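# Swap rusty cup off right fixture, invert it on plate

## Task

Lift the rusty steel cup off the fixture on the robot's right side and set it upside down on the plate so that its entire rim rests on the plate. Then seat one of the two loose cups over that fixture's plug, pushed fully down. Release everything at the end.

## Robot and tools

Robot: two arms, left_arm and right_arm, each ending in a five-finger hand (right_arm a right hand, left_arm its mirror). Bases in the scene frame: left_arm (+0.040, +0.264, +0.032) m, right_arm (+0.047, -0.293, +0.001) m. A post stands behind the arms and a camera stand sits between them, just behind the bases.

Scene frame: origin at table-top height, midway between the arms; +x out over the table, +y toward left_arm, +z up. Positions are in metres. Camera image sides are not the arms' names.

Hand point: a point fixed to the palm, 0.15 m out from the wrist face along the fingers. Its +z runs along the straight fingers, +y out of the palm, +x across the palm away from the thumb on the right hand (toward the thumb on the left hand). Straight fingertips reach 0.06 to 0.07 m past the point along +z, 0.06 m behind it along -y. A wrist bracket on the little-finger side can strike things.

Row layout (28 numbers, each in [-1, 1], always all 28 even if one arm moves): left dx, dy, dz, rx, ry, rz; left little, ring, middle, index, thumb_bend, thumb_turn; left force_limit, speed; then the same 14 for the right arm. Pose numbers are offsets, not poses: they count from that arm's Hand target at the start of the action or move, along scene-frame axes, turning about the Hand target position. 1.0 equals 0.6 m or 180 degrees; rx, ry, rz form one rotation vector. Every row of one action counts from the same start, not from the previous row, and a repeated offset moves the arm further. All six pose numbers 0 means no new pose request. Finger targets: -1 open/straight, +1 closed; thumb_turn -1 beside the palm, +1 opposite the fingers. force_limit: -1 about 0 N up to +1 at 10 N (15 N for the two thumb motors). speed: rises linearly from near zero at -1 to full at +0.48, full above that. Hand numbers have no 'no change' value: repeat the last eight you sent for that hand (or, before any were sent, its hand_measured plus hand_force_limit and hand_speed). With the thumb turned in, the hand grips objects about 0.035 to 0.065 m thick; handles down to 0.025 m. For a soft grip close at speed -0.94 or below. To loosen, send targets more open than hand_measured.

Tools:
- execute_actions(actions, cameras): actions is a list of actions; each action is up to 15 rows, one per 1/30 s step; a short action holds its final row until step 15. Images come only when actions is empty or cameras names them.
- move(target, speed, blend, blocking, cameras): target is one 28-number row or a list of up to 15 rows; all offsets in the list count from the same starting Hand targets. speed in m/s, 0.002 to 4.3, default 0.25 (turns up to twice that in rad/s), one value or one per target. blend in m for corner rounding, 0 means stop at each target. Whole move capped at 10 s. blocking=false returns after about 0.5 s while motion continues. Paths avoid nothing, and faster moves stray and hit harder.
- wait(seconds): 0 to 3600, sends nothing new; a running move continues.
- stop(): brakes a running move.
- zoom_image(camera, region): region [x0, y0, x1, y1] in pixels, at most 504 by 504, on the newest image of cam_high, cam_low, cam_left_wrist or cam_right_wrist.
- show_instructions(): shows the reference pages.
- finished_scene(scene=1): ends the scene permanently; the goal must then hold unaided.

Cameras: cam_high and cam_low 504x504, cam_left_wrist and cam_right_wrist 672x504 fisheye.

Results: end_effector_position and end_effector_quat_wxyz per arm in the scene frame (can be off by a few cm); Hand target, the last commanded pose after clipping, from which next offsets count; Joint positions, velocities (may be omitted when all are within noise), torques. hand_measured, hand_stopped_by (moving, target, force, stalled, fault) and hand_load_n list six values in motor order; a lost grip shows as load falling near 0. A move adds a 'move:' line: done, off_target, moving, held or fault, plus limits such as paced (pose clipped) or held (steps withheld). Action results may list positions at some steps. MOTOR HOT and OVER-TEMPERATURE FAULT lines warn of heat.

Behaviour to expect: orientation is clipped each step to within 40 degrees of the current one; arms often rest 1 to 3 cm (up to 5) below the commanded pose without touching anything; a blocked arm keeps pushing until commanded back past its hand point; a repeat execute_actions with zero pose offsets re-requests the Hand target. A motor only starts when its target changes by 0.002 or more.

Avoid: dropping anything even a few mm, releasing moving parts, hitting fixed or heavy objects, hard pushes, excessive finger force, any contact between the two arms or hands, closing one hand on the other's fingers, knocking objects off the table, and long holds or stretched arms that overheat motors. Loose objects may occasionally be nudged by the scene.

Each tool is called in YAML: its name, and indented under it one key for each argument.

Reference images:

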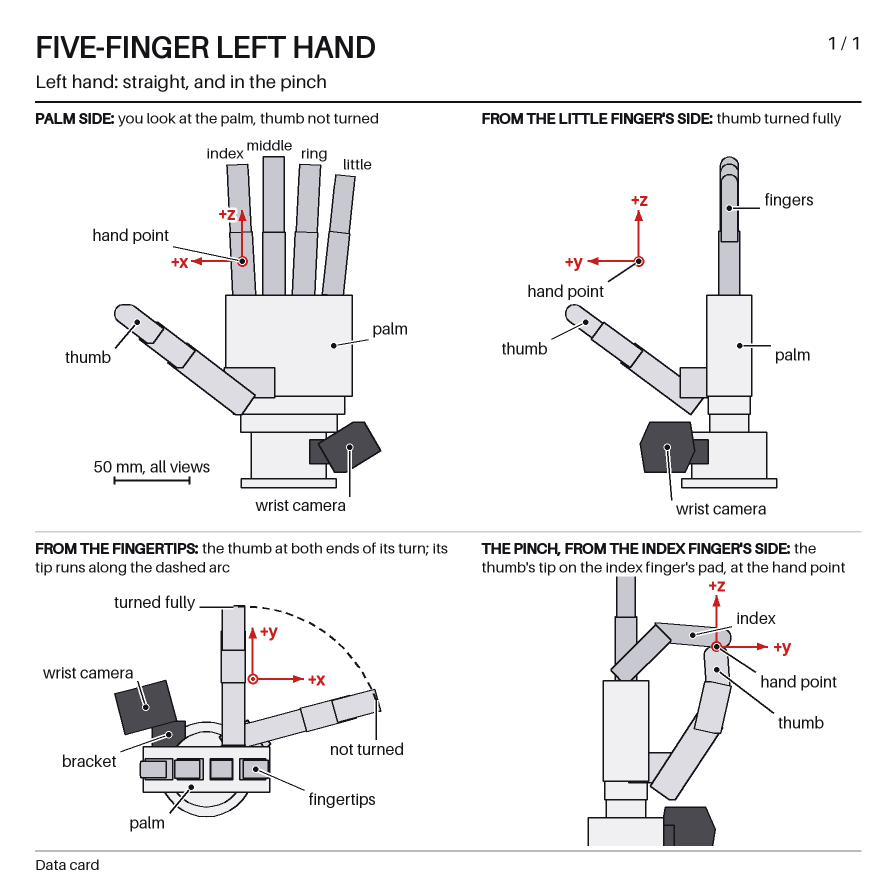

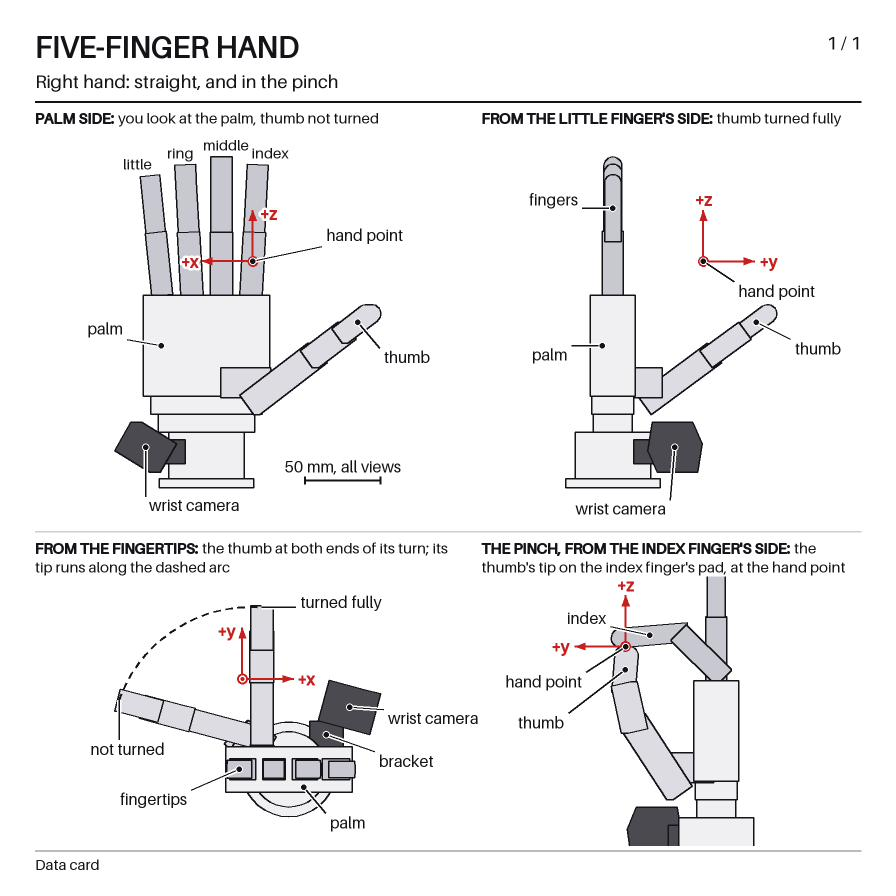

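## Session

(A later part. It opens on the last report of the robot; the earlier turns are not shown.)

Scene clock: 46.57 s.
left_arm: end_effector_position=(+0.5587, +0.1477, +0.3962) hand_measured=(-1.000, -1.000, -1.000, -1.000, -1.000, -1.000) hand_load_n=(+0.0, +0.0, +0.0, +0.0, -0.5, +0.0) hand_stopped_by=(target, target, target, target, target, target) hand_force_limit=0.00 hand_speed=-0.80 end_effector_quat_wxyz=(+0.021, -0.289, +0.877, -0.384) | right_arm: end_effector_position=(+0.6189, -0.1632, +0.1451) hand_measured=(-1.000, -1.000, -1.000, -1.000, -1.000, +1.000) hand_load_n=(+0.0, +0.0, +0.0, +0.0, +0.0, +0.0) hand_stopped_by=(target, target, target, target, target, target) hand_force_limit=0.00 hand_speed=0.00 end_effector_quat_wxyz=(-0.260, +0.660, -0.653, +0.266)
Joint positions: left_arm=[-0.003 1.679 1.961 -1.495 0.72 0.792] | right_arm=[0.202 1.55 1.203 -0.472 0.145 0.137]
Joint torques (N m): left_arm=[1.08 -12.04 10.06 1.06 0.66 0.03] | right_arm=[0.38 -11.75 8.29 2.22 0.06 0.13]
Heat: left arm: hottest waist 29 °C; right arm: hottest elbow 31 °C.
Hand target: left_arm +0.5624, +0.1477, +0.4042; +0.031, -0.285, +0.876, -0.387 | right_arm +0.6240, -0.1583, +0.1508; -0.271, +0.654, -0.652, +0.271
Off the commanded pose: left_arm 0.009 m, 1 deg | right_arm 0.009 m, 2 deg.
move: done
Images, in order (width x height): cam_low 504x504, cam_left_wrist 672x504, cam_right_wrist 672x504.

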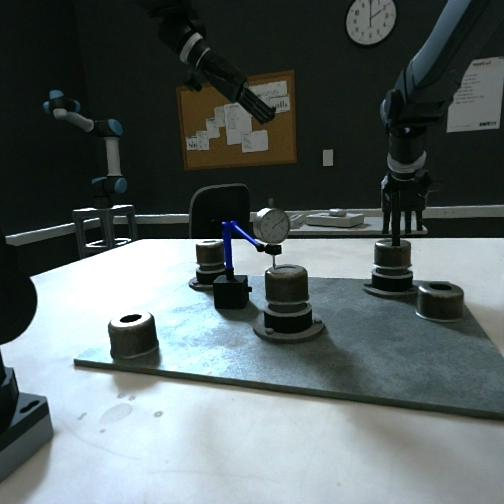

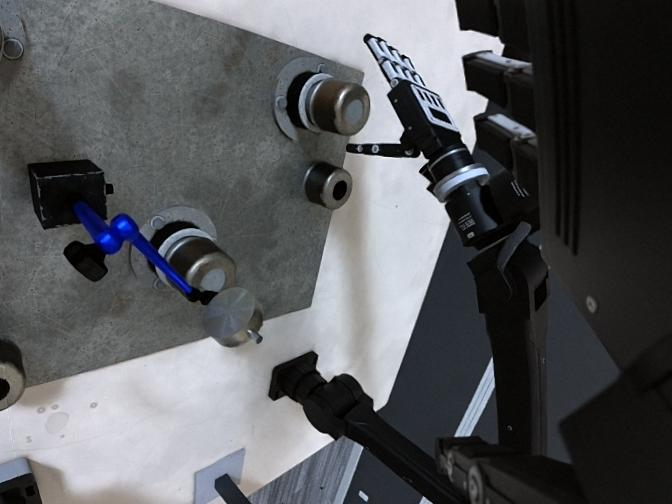

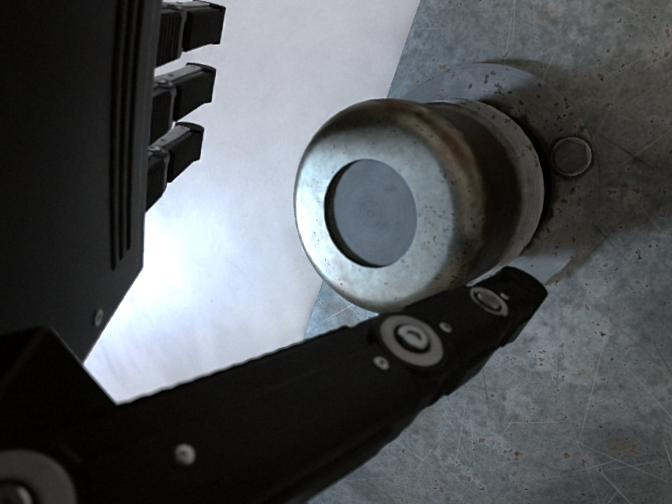

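move:
  target: [0,0,0,0,0,0,-1,-1,-1,-1,-1,-1,0,-0.8,-0.007,0.005,-0.0283,0,0,0,-1,-1,-1,-1,-1,1,0,0]
  speed: 0.08
  cameras: ["cam_left_wrist","cam_right_wrist","cam_low"]

zoom_image:
  camera: "cam_low"
  region: [340, 140, 504, 340]

zoom_image:
  camera: "cam_left_wrist"
  region: [260, 20, 540, 230]

Scene clock: 49.73 s.
left_arm: end_effector_position=(+0.5587, +0.1477, +0.3962) hand_measured=(-1.000, -1.000, -1.000, -1.000, -1.000, -1.000) hand_load_n=(+0.0, +0.0, +0.0, +0.0, +0.0, +0.0) hand_stopped_by=(target, target, target, target, target, target) hand_force_limit=0.00 hand_speed=-0.80 end_effector_quat_wxyz=(+0.021, -0.289, +0.877, -0.384) | right_arm: end_effector_position=(+0.6151, -0.1607, +0.1311) hand_measured=(-1.000, -1.000, -1.000, -1.000, -1.000, +1.000) hand_load_n=(+0.0, +0.0, +0.0, +0.0, +0.0, +0.0) hand_stopped_by=(target, target, target, target, target, target) hand_force_limit=0.00 hand_speed=0.00 end_effector_quat_wxyz=(-0.262, +0.658, -0.653, +0.268)
Joint positions: left_arm=[-0.003 1.679 1.961 -1.495 0.72 0.792] | right_arm=[0.209 1.553 1.166 -0.427 0.151 0.144]
Joint torques (N m): left_arm=[1.08 -12.04 10.04 1.07 0.66 0.02] | right_arm=[0.62 -11.46 8.02 2.17 0.07 0.12]
Heat: left arm: hottest waist 29 °C; right arm: hottest elbow 30 °C.
Hand target: left_arm +0.5624, +0.1477, +0.4042; +0.031, -0.285, +0.876, -0.387 | right_arm +0.6198, -0.1553, +0.1338; -0.271, +0.654, -0.652, +0.271
Off the commanded pose: left_arm 0.009 m, 1 deg | right_arm 0.008 m, 1 deg.
move: done
Images, in order (width x height): cam_low 504x504, cam_left_wrist 672x504, cam_right_wrist 672x504.

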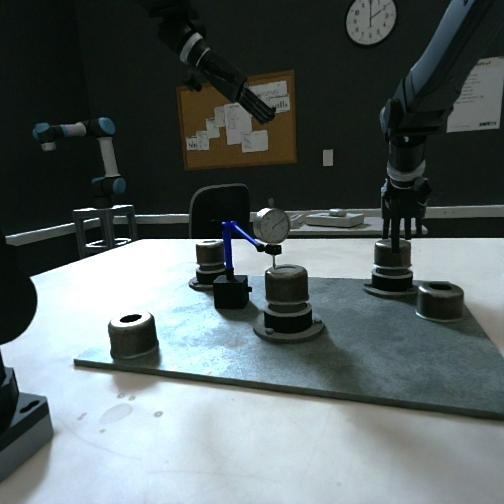

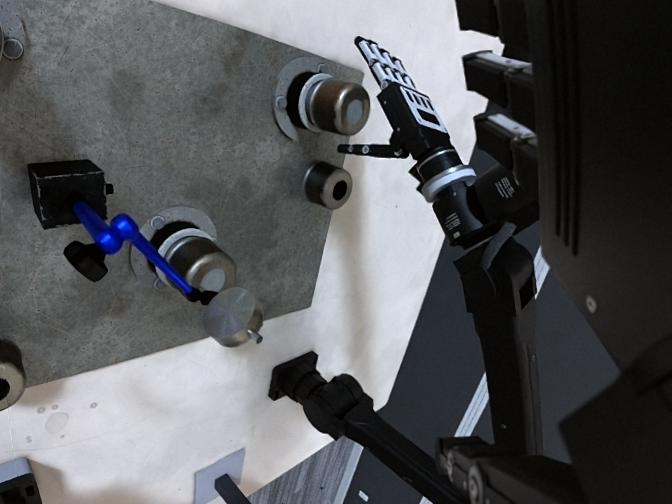

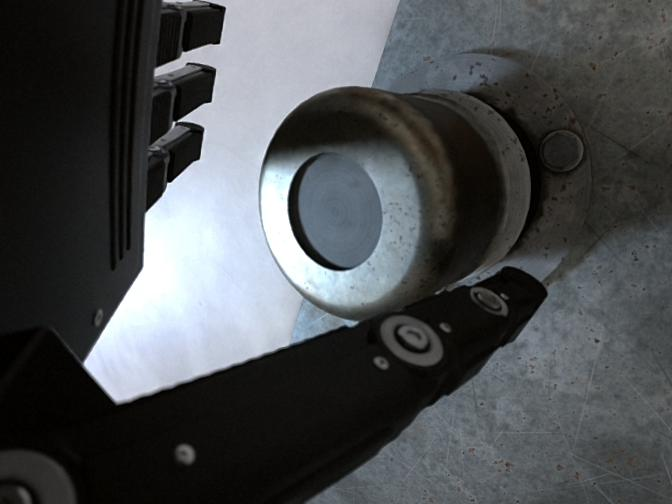

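Scaled by 2.520.

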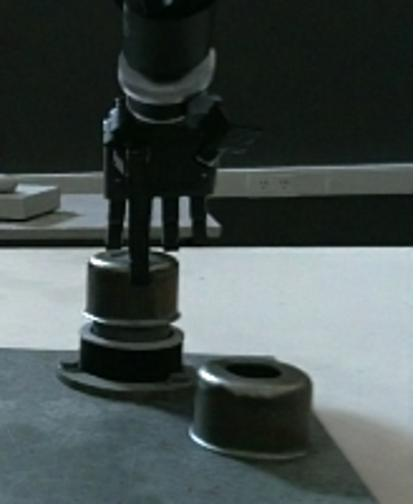

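Scaled by 1.800 from the camera's image (finer frame: 960x720).

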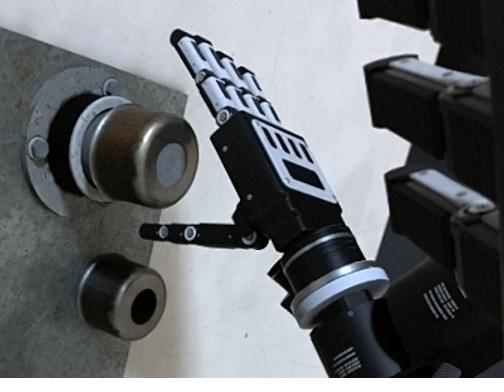

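move:
  target: [0,0,0,0,0,0,-1,-1,-1,-1,-1,-1,0,-0.8,0.003,0.002,-0.0167,0,0,0,-1,-1,-1,-1,-1,1,0,0]
  speed: 0.08
  cameras: ["cam_left_wrist","cam_right_wrist","cam_low"]

zoom_image:
  camera: "cam_low"
  region: [340, 140, 504, 340]

zoom_image:
  camera: "cam_left_wrist"
  region: [260, 20, 540, 230]

Scene clock: 53.33 s.
left_arm: end_effector_position=(+0.5587, +0.1477, +0.3962) hand_measured=(-1.000, -1.000, -1.000, -1.000, -1.000, -1.000) hand_load_n=(+0.0, +0.0, +0.0, +0.0, +0.0, -0.5) hand_stopped_by=(target, target, target, target, target, target) hand_force_limit=0.00 hand_speed=-0.80 end_effector_quat_wxyz=(+0.021, -0.289, +0.877, -0.384) | right_arm: end_effector_position=(+0.6169, -0.1598, +0.1206) hand_measured=(-1.000, -1.000, -1.000, -1.000, -1.000, +1.000) hand_load_n=(+0.0, +0.0, +0.0, +0.0, +0.0, +0.0) hand_stopped_by=(target, target, target, target, target, target) hand_force_limit=0.00 hand_speed=0.00 end_effector_quat_wxyz=(-0.262, +0.658, -0.653, +0.268)
Joint positions: left_arm=[-0.003 1.679 1.961 -1.495 0.72 0.792] | right_arm=[0.21 1.569 1.155 -0.401 0.152 0.145]
Joint torques (N m): left_arm=[1.08 -12.1 10.06 1.07 0.66 0.03] | right_arm=[0.32 -11.52 7.94 2.11 0.08 0.15]
Heat: left arm: hottest waist 29 °C; right arm: hottest elbow 30 °C.
Hand target: left_arm +0.5624, +0.1477, +0.4042; +0.031, -0.285, +0.876, -0.387 | right_arm +0.6216, -0.1542, +0.1238; -0.272, +0.654, -0.652, +0.271
Off the commanded pose: left_arm 0.009 m, 1 deg | right_arm 0.008 m, 1 deg.
move: done
Images, in order (width x height): cam_low 504x504, cam_left_wrist 672x504, cam_right_wrist 672x504.

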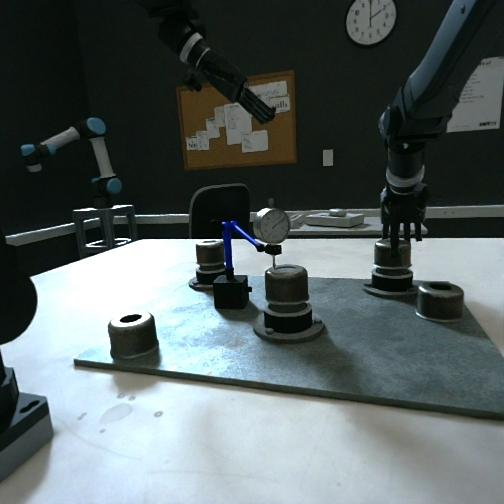

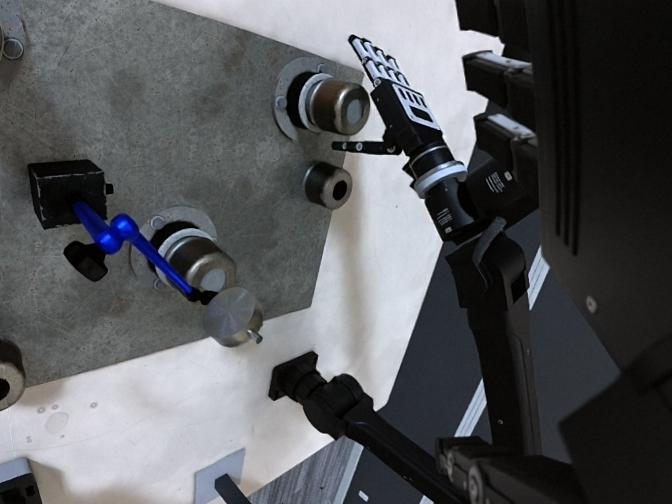

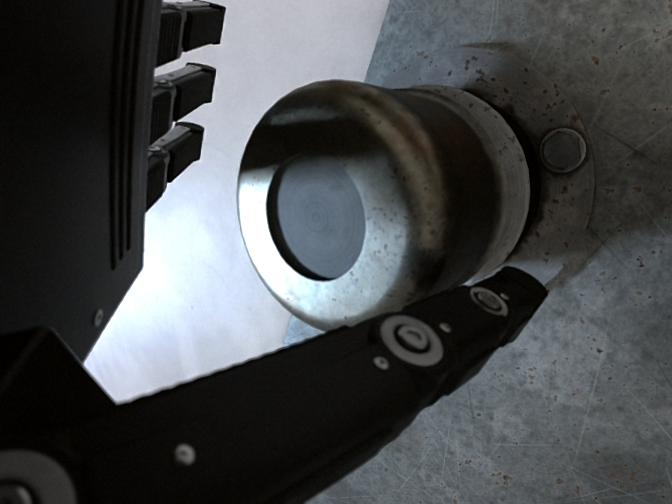

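Scaled by 2.520.

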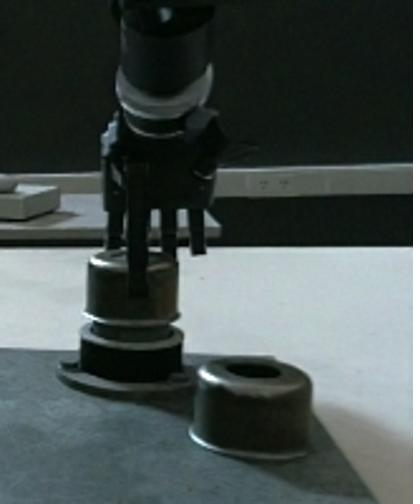

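Scaled by 1.800 from the camera's image (finer frame: 960x720).

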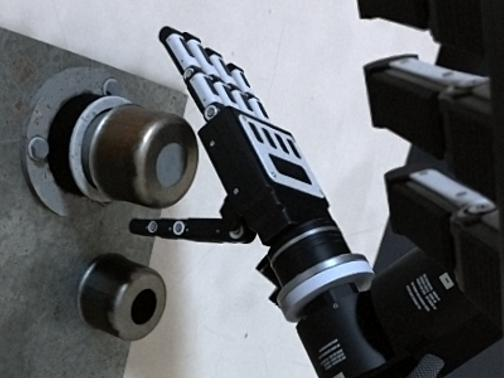

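move:
  target: [0,0,0,0,0,0,-1,-1,-1,-1,-1,-1,0,-0.8,0,0,0,0,0,0,-1,-1,-1,-1,-0.5,1,-0.7,-0.94]
  speed: 0.08
  cameras: ["cam_right_wrist","cam_left_wrist"]

zoom_image:
  camera: "cam_left_wrist"
  region: [260, 20, 540, 230]

Scene clock: 57.13 s.
left_arm: end_effector_position=(+0.5587, +0.1477, +0.3962) hand_measured=(-1.000, -1.000, -1.000, -1.000, -1.000, -1.000) hand_load_n=(+0.0, +0.0, +0.0, +0.0, +0.0, -0.5) hand_stopped_by=(target, target, target, target, target, target) hand_force_limit=0.00 hand_speed=-0.80 end_effector_quat_wxyz=(+0.021, -0.289, +0.877, -0.384) | right_arm: end_effector_position=(+0.6160, -0.1593, +0.1196) hand_measured=(-1.000, -1.000, -1.000, -1.000, -0.752, +1.000) hand_load_n=(+0.0, +0.0, +0.0, +0.0, +2.0, -0.5) hand_stopped_by=(target, target, target, target, force, target) hand_force_limit=-0.70 hand_speed=-0.94 end_effector_quat_wxyz=(-0.262, +0.659, -0.653, +0.267)
Joint positions: left_arm=[-0.003 1.679 1.961 -1.495 0.72 0.792] | right_arm=[0.211 1.569 1.153 -0.401 0.152 0.145]
Joint torques (N m): left_arm=[1.08 -12.04 10.06 1.07 0.66 0.02] | right_arm=[0.56 -12.1 8.02 2 0.04 0.1]
Heat: left arm: hottest waist 29 °C; right arm: hottest elbow 30 °C.
Hand target: left_arm +0.5624, +0.1477, +0.4042; +0.031, -0.285, +0.876, -0.387 | right_arm +0.6216, -0.1542, +0.1238; -0.272, +0.654, -0.652, +0.271
Off the commanded pose: left_arm 0.009 m, 1 deg | right_arm 0.009 m, 1 deg.
move: done
Images, in order (width x height): cam_left_wrist 672x504, cam_right_wrist 672x504.

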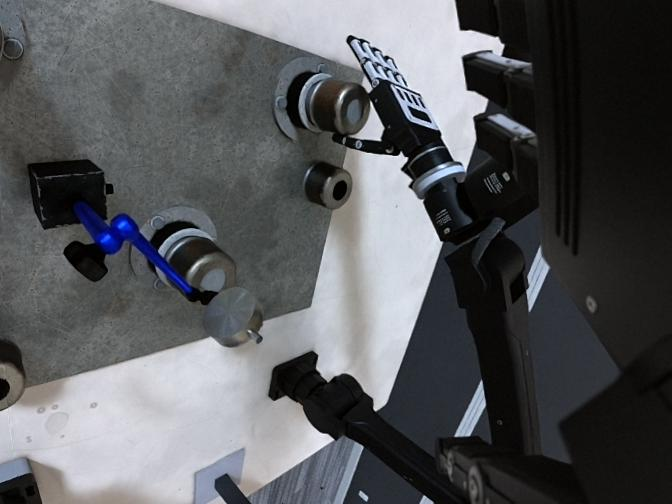

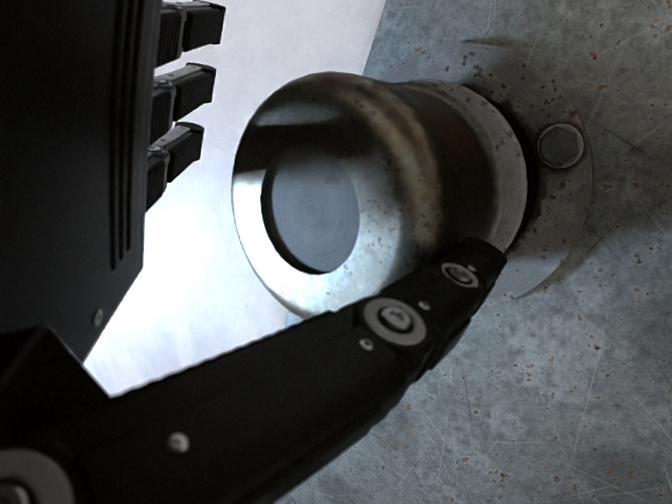

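Scaled by 1.800 from the camera's image (finer frame: 960x720).

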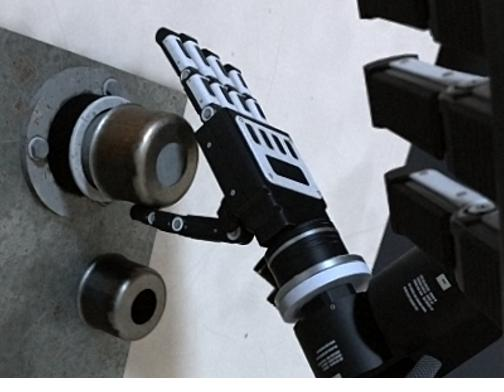

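move:
  target: [0,0,0,0,0,0,-1,-1,-1,-1,-1,-1,0,-0.8,0,0,0,0,0,0,-1,-1,0,0,-0.5,1,-0.7,-0.92]
  speed: 0.08
  cameras: ["cam_right_wrist","cam_left_wrist","cam_low"]

zoom_image:
  camera: "cam_left_wrist"
  region: [260, 20, 540, 230]

Scene clock: 60.80 s.
left_arm: end_effector_position=(+0.5587, +0.1477, +0.3962) hand_measured=(-1.000, -1.000, -1.000, -1.000, -1.000, -1.000) hand_load_n=(+0.0, +0.0, +0.0, +0.0, +0.0, -0.5) hand_stopped_by=(target, target, target, target, target, target) hand_force_limit=0.00 hand_speed=-0.80 end_effector_quat_wxyz=(+0.021, -0.289, +0.877, -0.384) | right_arm: end_effector_position=(+0.6161, -0.1594, +0.1197) hand_measured=(-1.000, -1.000, -0.350, -0.328, -0.752, +1.000) hand_load_n=(+0.0, +0.0, +1.5, +2.0, +3.0, -0.5) hand_stopped_by=(target, target, force, force, force, target) hand_force_limit=-0.70 hand_speed=-0.92 end_effector_quat_wxyz=(-0.262, +0.659, -0.653, +0.267)
Joint positions: left_arm=[-0.003 1.679 1.961 -1.495 0.72 0.792] | right_arm=[0.211 1.569 1.153 -0.401 0.152 0.145]
Joint torques (N m): left_arm=[1.08 -11.99 10.06 1.09 0.66 0.02] | right_arm=[0.15 -11.69 8.14 2.17 0.04 0.07]
Heat: left arm: hottest waist 29 °C; right arm: hottest elbow 30 °C.
Hand target: left_arm +0.5624, +0.1477, +0.4042; +0.031, -0.285, +0.876, -0.387 | right_arm +0.6216, -0.1542, +0.1238; -0.271, +0.654, -0.652, +0.271
Off the commanded pose: left_arm 0.009 m, 1 deg | right_arm 0.009 m, 1 deg.
move: done
Images, in order (width x height): cam_low 504x504, cam_left_wrist 672x504, cam_right_wrist 672x504.

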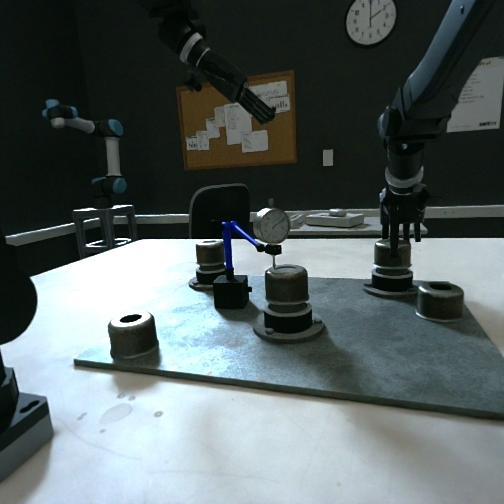

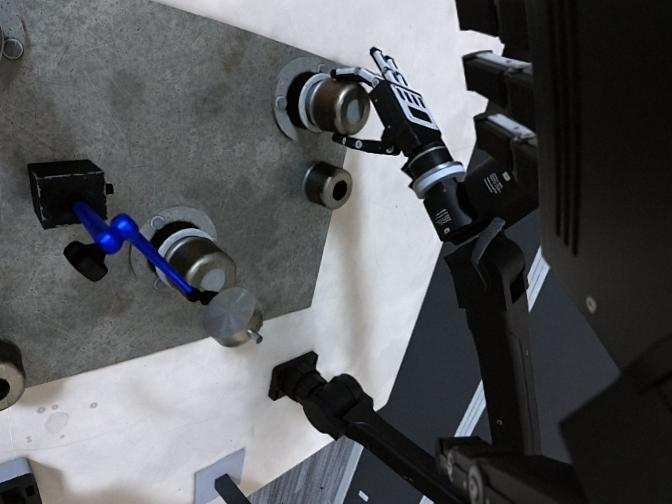

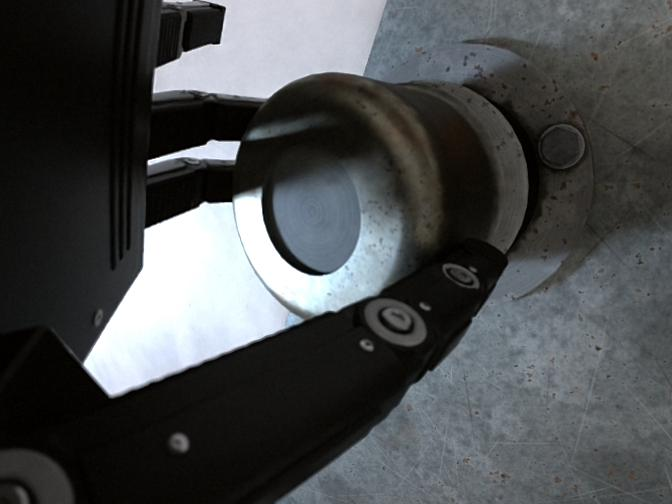

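Scaled by 1.800 from the camera's image (finer frame: 960x720).

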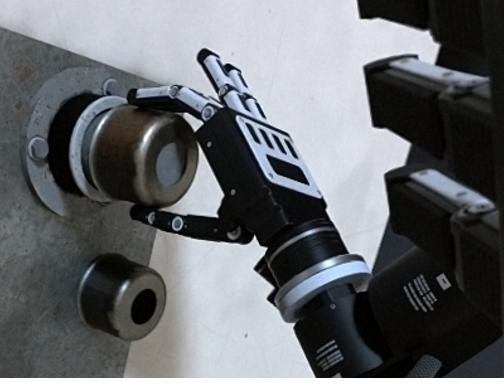

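move:
  target: [0,0,0,0,0,0,-1,-1,-1,-1,-1,-1,0,-0.8,0,0,0,0,0,0,-1,-1,0.1,0.1,-0.4,1,0.1,-0.92]
  speed: 0.08

Scene clock: 61.63 s.
left_arm: end_effector_position=(+0.5587, +0.1477, +0.3962) hand_measured=(-1.000, -1.000, -1.000, -1.000, -1.000, -1.000) hand_load_n=(+0.0, +0.0, +0.0, +0.0, -0.5, -0.5) hand_stopped_by=(target, target, target, target, target, target) hand_force_limit=0.00 hand_speed=-0.80 end_effector_quat_wxyz=(+0.021, -0.289, +0.877, -0.384) | right_arm: end_effector_position=(+0.6168, -0.1593, +0.1197) hand_measured=(-1.000, -1.000, -0.316, -0.286, -0.734, +1.000) hand_load_n=(+0.0, +0.0, +5.5, +5.5, +8.5, +0.0) hand_stopped_by=(target, target, force, force, force, target) hand_force_limit=0.10 hand_speed=-0.92 end_effector_quat_wxyz=(-0.262, +0.659, -0.653, +0.268)
Joint positions: left_arm=[-0.003 1.679 1.961 -1.495 0.72 0.792] | right_arm=[0.211 1.57 1.153 -0.398 0.153 0.145]
Joint torques (N m): left_arm=[1.14 -11.99 10.06 1.07 0.66 0.03] | right_arm=[0.5 -11.4 8.1 1.94 0.05 0.09]
Heat: left arm: hottest waist 29 °C; right arm: hottest elbow 30 °C.
Hand target: left_arm +0.5624, +0.1477, +0.4042; +0.031, -0.285, +0.876, -0.387 | right_arm +0.6216, -0.1542, +0.1237; -0.271, +0.654, -0.652, +0.271
Off the commanded pose: left_arm 0.009 m, 1 deg | right_arm 0.008 m, 1 deg.
move: done

move:
  target: [0,0,0,0,0,0,-1,-1,-1,-1,-1,-1,0,-0.8,0,0,0.033,0,0,0,-1,-1,0.1,0.1,-0.4,1,0.1,-0.92]
  speed: 0.04
  cameras: ["cam_right_wrist","cam_left_wrist","cam_low"]

zoom_image:
  camera: "cam_low"
  region: [340, 140, 504, 340]

Scene clock: 63.03 s.
left_arm: end_effector_position=(+0.5587, +0.1477, +0.3962) hand_measured=(-1.000, -1.000, -1.000, -1.000, -1.000, -1.000) hand_load_n=(+0.0, +0.0, +0.0, +0.0, +0.0, +0.0) hand_stopped_by=(target, target, target, target, target, target) hand_force_limit=0.00 hand_speed=-0.80 end_effector_quat_wxyz=(+0.021, -0.289, +0.877, -0.384) | right_arm: end_effector_position=(+0.6158, -0.1592, +0.1193) hand_measured=(-1.000, -1.000, -0.316, -0.286, -0.734, +1.000) hand_load_n=(+0.0, +0.0, +6.0, +6.5, +7.5, -0.5) hand_stopped_by=(target, target, force, force, force, target) hand_force_limit=0.10 hand_speed=-0.92 end_effector_quat_wxyz=(-0.261, +0.657, -0.655, +0.266)
Joint positions: left_arm=[-0.003 1.679 1.961 -1.495 0.72 0.792] | right_arm=[0.211 1.57 1.154 -0.404 0.153 0.151]
Joint torques (N m): left_arm=[1.08 -12.1 10.07 1.07 0.66 0.02] | right_arm=[0.79 -13.1 10.47 -0.09 0.01 0.01]
Heat: left arm: hottest waist 29 °C; right arm: hottest elbow 30 °C.
Hand target: left_arm +0.5624, +0.1477, +0.4042; +0.031, -0.285, +0.876, -0.387 | right_arm +0.6217, -0.1542, +0.1436; -0.272, +0.654, -0.652, +0.271
Off the commanded pose: left_arm 0.009 m, 1 deg | right_arm 0.025 m, 1 deg.
move: off_target (right_arm)
Images, in order (width x height): cam_low 504x504, cam_left_wrist 672x504, cam_right_wrist 672x504.

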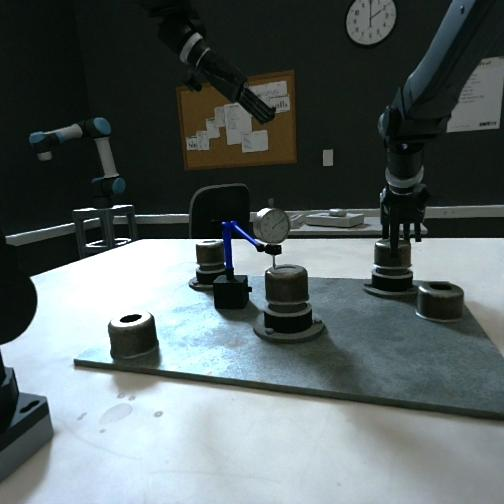

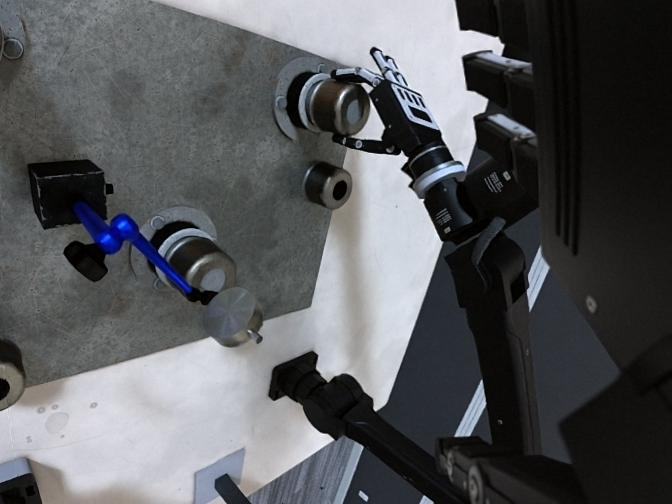

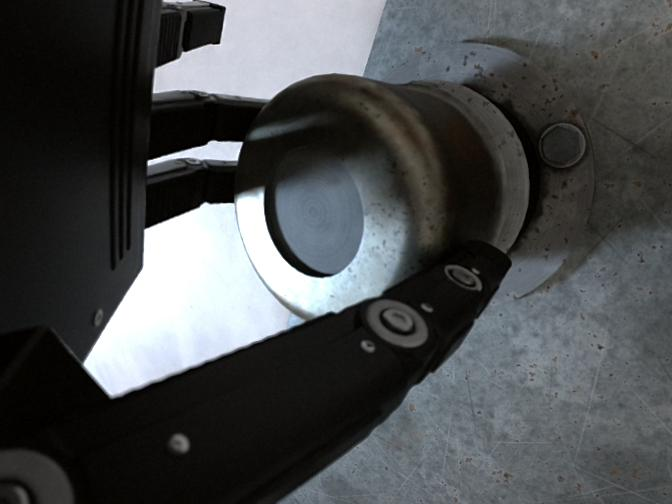

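Scaled by 2.520.

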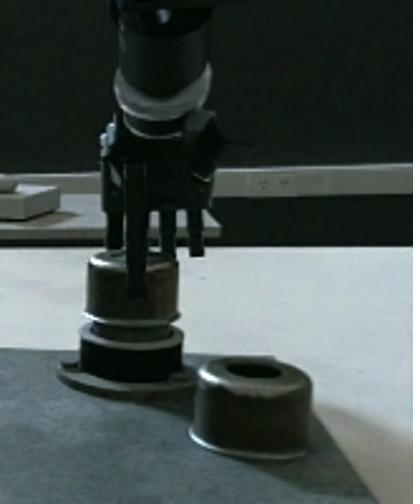

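move:
  target: [0,0,0,0,0,0,-1,-1,-1,-1,-1,-1,0,-0.8,0,0,0.033,0,0,0,-1,-1,0.1,0.1,-0.4,1,0.1,-0.92]
  speed: 0.03
  cameras: ["cam_left_wrist","cam_low"]

Scene clock: 64.47 s.
left_arm: end_effector_position=(+0.5587, +0.1477, +0.3962) hand_measured=(-1.000, -1.000, -1.000, -1.000, -1.000, -1.000) hand_load_n=(+0.0, +0.0, +0.0, +0.0, +0.0, +0.0) hand_stopped_by=(target, target, target, target, target, target) hand_force_limit=0.00 hand_speed=-0.80 end_effector_quat_wxyz=(+0.021, -0.289, +0.877, -0.384) | right_arm: end_effector_position=(+0.6144, -0.1593, +0.1235) hand_measured=(-1.000, -1.000, -0.316, -0.286, -0.734, +1.000) hand_load_n=(+0.0, +0.0, +8.5, +8.5, +5.0, +0.5) hand_stopped_by=(target, target, force, force, force, target) hand_force_limit=0.10 hand_speed=-0.92 end_effector_quat_wxyz=(-0.254, +0.658, -0.659, +0.260)
Joint positions: left_arm=[-0.003 1.679 1.961 -1.495 0.72 0.792] | right_arm=[0.211 1.57 1.173 -0.443 0.154 0.158]
Joint torques (N m): left_arm=[1.03 -12.1 10.06 1.07 0.66 0.02] | right_arm=[0.44 -13.92 11.4 -0.38 -0.02 -0.1]
Heat: left arm: hottest waist 29 °C; right arm: hottest elbow 30 °C.
Hand target: left_arm +0.5624, +0.1477, +0.4042; +0.031, -0.285, +0.876, -0.387 | right_arm +0.6216, -0.1542, +0.1633; -0.271, +0.654, -0.652, +0.271
Off the commanded pose: left_arm 0.009 m, 1 deg | right_arm 0.041 m, 3 deg.
move: off_target (right_arm)
Images, in order (width x height): cam_low 504x504, cam_left_wrist 672x504.

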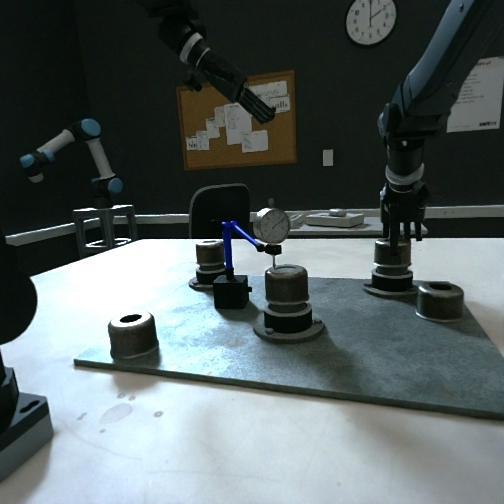

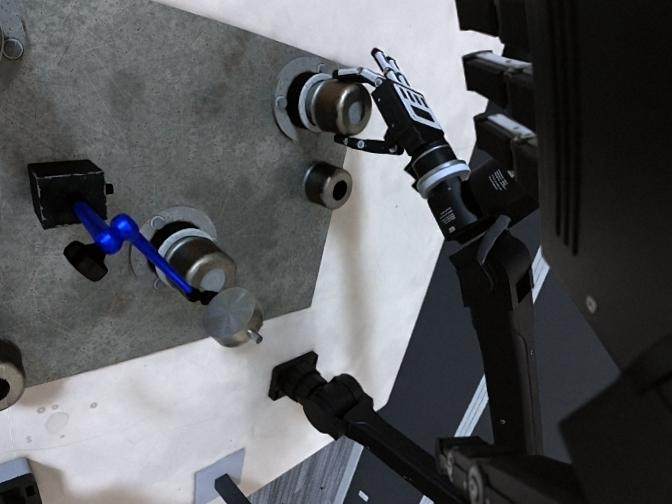

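zoom_image:
  camera: "cam_left_wrist"
  region: [260, 20, 540, 230]

zoom_image:
  camera: "cam_low"
  region: [340, 200, 440, 300]

Scaled by 1.800 from the camera's image (finer frame: 960x720).

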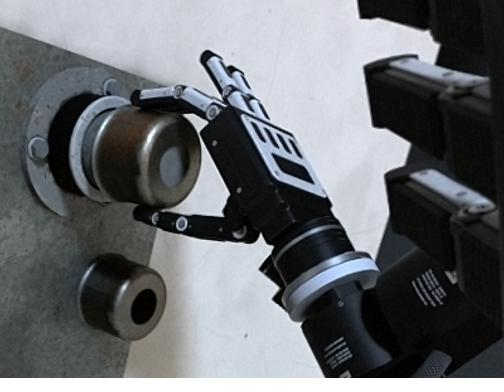

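Scaled by 5.040.

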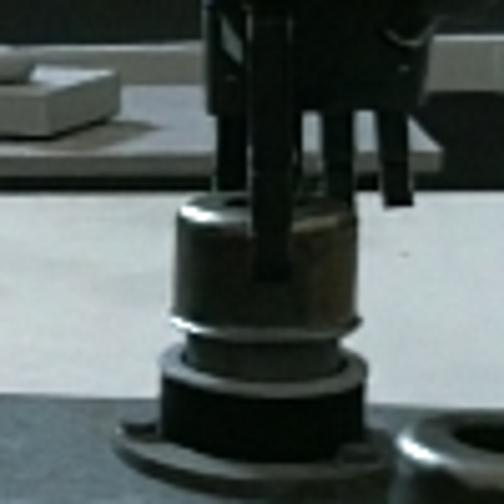

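move:
  target: [0,0,0,0,0,0,-1,-1,-1,-1,-1,-1,0,-0.8,0.008,0,0.025,0,0,0,-1,-1,0.1,0.1,-0.4,1,0.1,-0.92]
  speed: 0.03
  cameras: ["cam_left_wrist","cam_low"]

zoom_image:
  camera: "cam_low"
  region: [340, 200, 440, 300]

Scene clock: 66.30 s.
left_arm: end_effector_position=(+0.5587, +0.1477, +0.3962) hand_measured=(-1.000, -1.000, -1.000, -1.000, -1.000, -1.000) hand_load_n=(+0.0, +0.0, +0.0, +0.0, +0.0, +0.0) hand_stopped_by=(target, target, target, target, target, target) hand_force_limit=0.00 hand_speed=-0.80 end_effector_quat_wxyz=(+0.021, -0.289, +0.877, -0.384) | right_arm: end_effector_position=(+0.6149, -0.1593, +0.1310) hand_measured=(-1.000, -1.000, -0.316, -0.286, -0.734, +1.000) hand_load_n=(+0.0, +0.0, +8.0, +8.5, +5.5, +1.0) hand_stopped_by=(target, target, force, force, force, target) hand_force_limit=0.10 hand_speed=-0.92 end_effector_quat_wxyz=(-0.247, +0.660, -0.661, +0.256)
Joint positions: left_arm=[-0.003 1.679 1.961 -1.495 0.72 0.792] | right_arm=[0.211 1.571 1.203 -0.488 0.154 0.158]
Joint torques (N m): left_arm=[1.08 -11.99 10.06 1.07 0.66 0.02] | right_arm=[0.5 -14.86 12.16 -0.29 -0.07 -0.08]
Heat: left arm: hottest waist 29 °C; right arm: hottest elbow 30 °C.
Hand target: left_arm +0.5624, +0.1477, +0.4042; +0.031, -0.285, +0.876, -0.387 | right_arm +0.6264, -0.1542, +0.1783; -0.272, +0.654, -0.652, +0.271
Off the commanded pose: left_arm 0.009 m, 1 deg | right_arm 0.049 m, 3 deg.
move: off_target (right_arm)
Images, in order (width x height): cam_low 504x504, cam_left_wrist 672x504.

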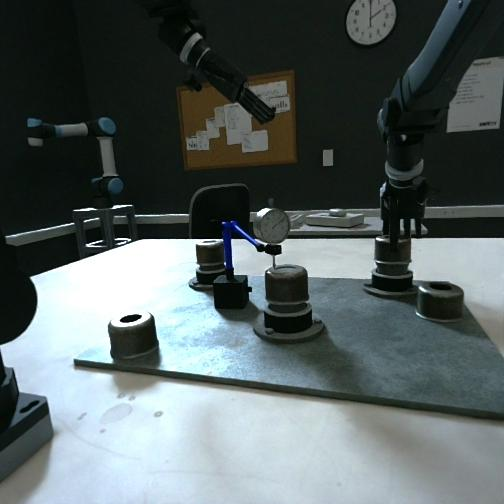

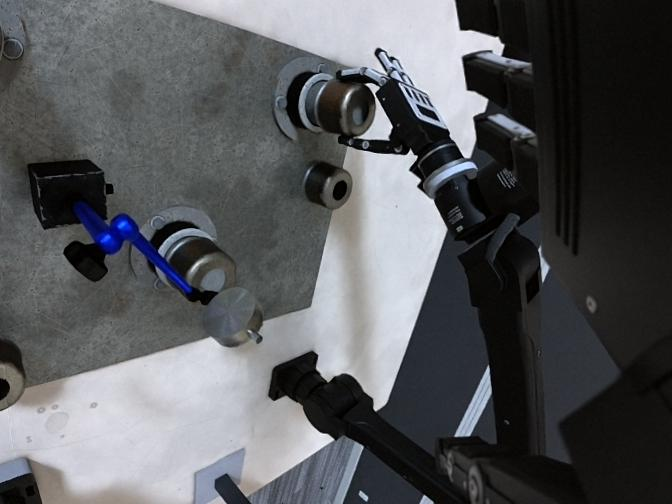

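Scaled by 5.040.

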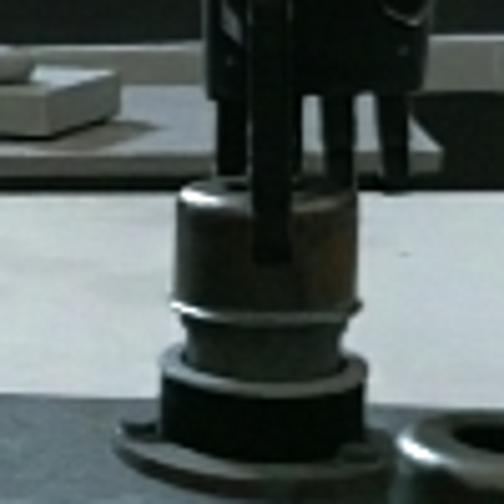

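move:
  target: [0,0,0,0,0,0,-1,-1,-1,-1,-1,-1,0,-0.8,0,0,0.033,0,0,0,-1,-1,0.1,0.1,-0.4,1,0.1,-0.92]
  speed: 0.03
  cameras: ["cam_left_wrist","cam_low"]

zoom_image:
  camera: "cam_low"
  region: [340, 200, 440, 300]

Scene clock: 67.93 s.
left_arm: end_effector_position=(+0.5587, +0.1477, +0.3962) hand_measured=(-1.000, -1.000, -1.000, -1.000, -1.000, -1.000) hand_load_n=(+0.0, +0.0, +0.0, +0.0, +0.0, -0.5) hand_stopped_by=(target, target, target, target, target, target) hand_force_limit=0.00 hand_speed=-0.80 end_effector_quat_wxyz=(+0.021, -0.289, +0.877, -0.384) | right_arm: end_effector_position=(+0.6158, -0.1591, +0.1489) hand_measured=(-1.000, -1.000, -0.316, -0.286, -0.734, +1.000) hand_load_n=(+0.0, +0.0, +7.0, +7.5, +7.5, +0.5) hand_stopped_by=(target, target, force, force, force, target) hand_force_limit=0.10 hand_speed=-0.92 end_effector_quat_wxyz=(-0.243, +0.662, -0.662, +0.253)
Joint positions: left_arm=[-0.003 1.679 1.961 -1.495 0.72 0.792] | right_arm=[0.211 1.563 1.246 -0.55 0.154 0.158]
Joint torques (N m): left_arm=[1.08 -12.04 10.06 1.06 0.66 0.02] | right_arm=[0.21 -14.74 12.03 0.02 -0.05 -0.05]
Heat: left arm: hottest waist 29 °C; right arm: hottest elbow 30 °C.
Hand target: left_arm +0.5624, +0.1477, +0.4042; +0.031, -0.285, +0.876, -0.387 | right_arm +0.6264, -0.1542, +0.1981; -0.272, +0.654, -0.652, +0.271
Off the commanded pose: left_arm 0.009 m, 1 deg | right_arm 0.051 m, 4 deg.
move: off_target (right_arm)
Images, in order (width x height): cam_low 504x504, cam_left_wrist 672x504.

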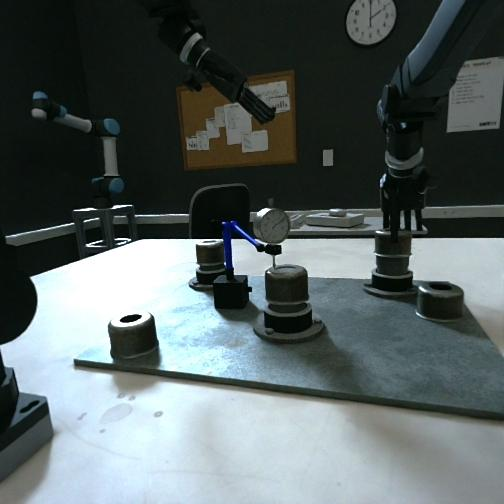

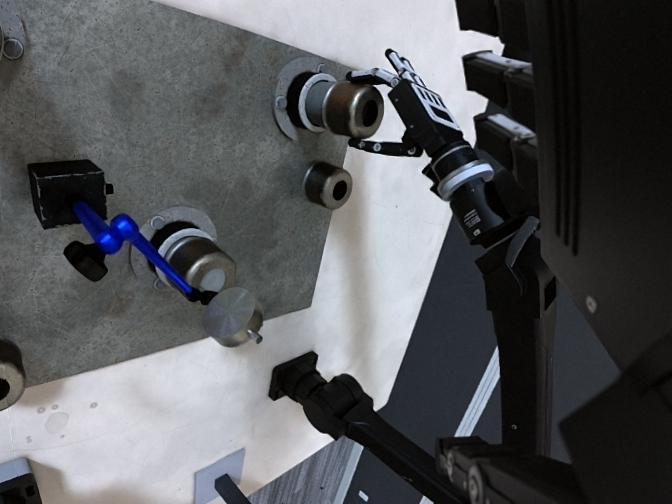

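Scaled by 5.040.

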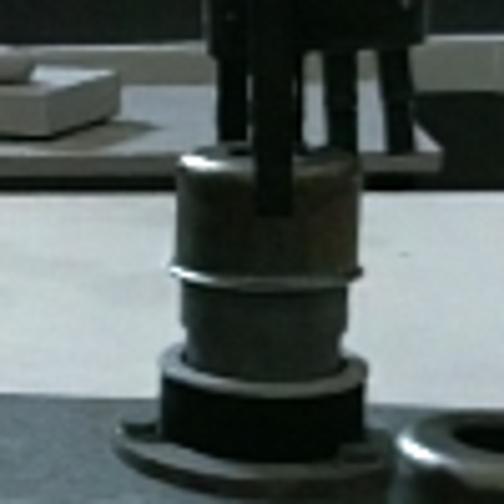

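move:
  target: [0,0,0,0,0,0,-1,-1,-1,-1,-1,-1,0,-0.8,0,0,0.042,0,0,0,-1,-1,0.1,0.1,-0.4,1,0.1,-0.92]
  speed: 0.04
  cameras: ["cam_left_wrist","cam_right_wrist","cam_low"]

zoom_image:
  camera: "cam_low"
  region: [340, 200, 440, 300]

Scene clock: 69.60 s.
left_arm: end_effector_position=(+0.5587, +0.1477, +0.3962) hand_measured=(-1.000, -1.000, -1.000, -1.000, -1.000, -1.000) hand_load_n=(+0.0, +0.0, +0.0, +0.0, +0.0, +0.0) hand_stopped_by=(target, target, target, target, target, target) hand_force_limit=0.00 hand_speed=-0.80 end_effector_quat_wxyz=(+0.021, -0.289, +0.877, -0.384) | right_arm: end_effector_position=(+0.6065, -0.1611, +0.1747) hand_measured=(-1.000, -1.000, -0.316, -0.286, -0.736, +1.000) hand_load_n=(+0.0, +0.0, +5.0, +6.0, +9.5, +0.5) hand_stopped_by=(target, target, force, force, force, target) hand_force_limit=0.10 hand_speed=-0.92 end_effector_quat_wxyz=(-0.236, +0.665, -0.664, +0.249)
Joint positions: left_arm=[-0.003 1.679 1.961 -1.495 0.72 0.792] | right_arm=[0.211 1.53 1.285 -0.64 0.154 0.158]
Joint torques (N m): left_arm=[1.03 -12.04 10.07 1.09 0.66 0.03] | right_arm=[0.38 -13.16 13.23 1.09 -0.08 -0.06]
Heat: left arm: hottest waist 29 °C; right arm: hottest elbow 30 °C.
Hand target: left_arm +0.5624, +0.1477, +0.4042; +0.031, -0.285, +0.876, -0.387 | right_arm +0.6264, -0.1542, +0.2234; -0.272, +0.654, -0.652, +0.271
Off the commanded pose: left_arm 0.009 m, 1 deg | right_arm 0.053 m, 5 deg.
move: off_target (right_arm)
Images, in order (width x height): cam_low 504x504, cam_left_wrist 672x504, cam_right_wrist 672x504.

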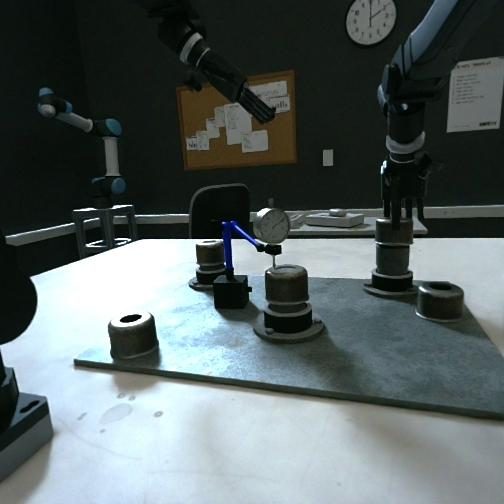

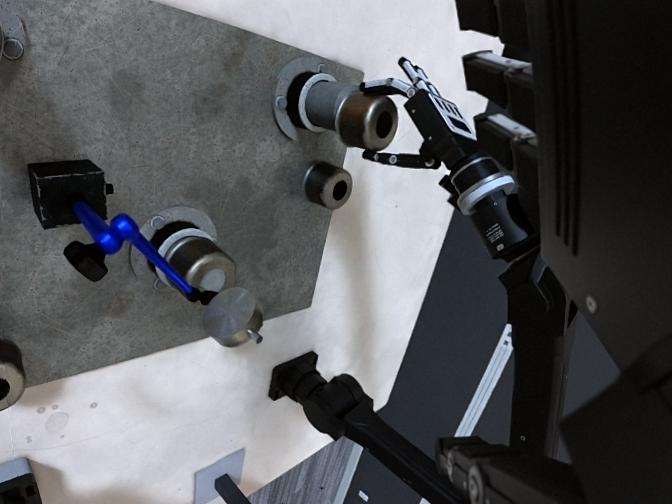

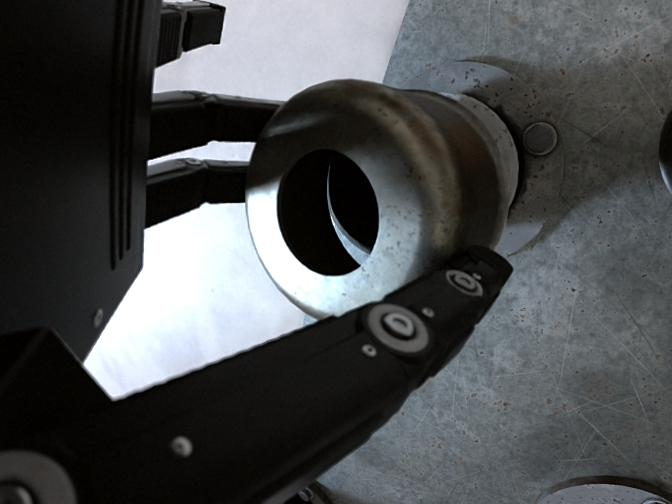

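Scaled by 5.040.

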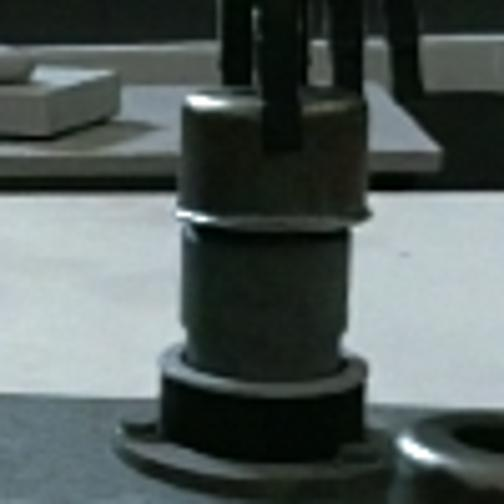

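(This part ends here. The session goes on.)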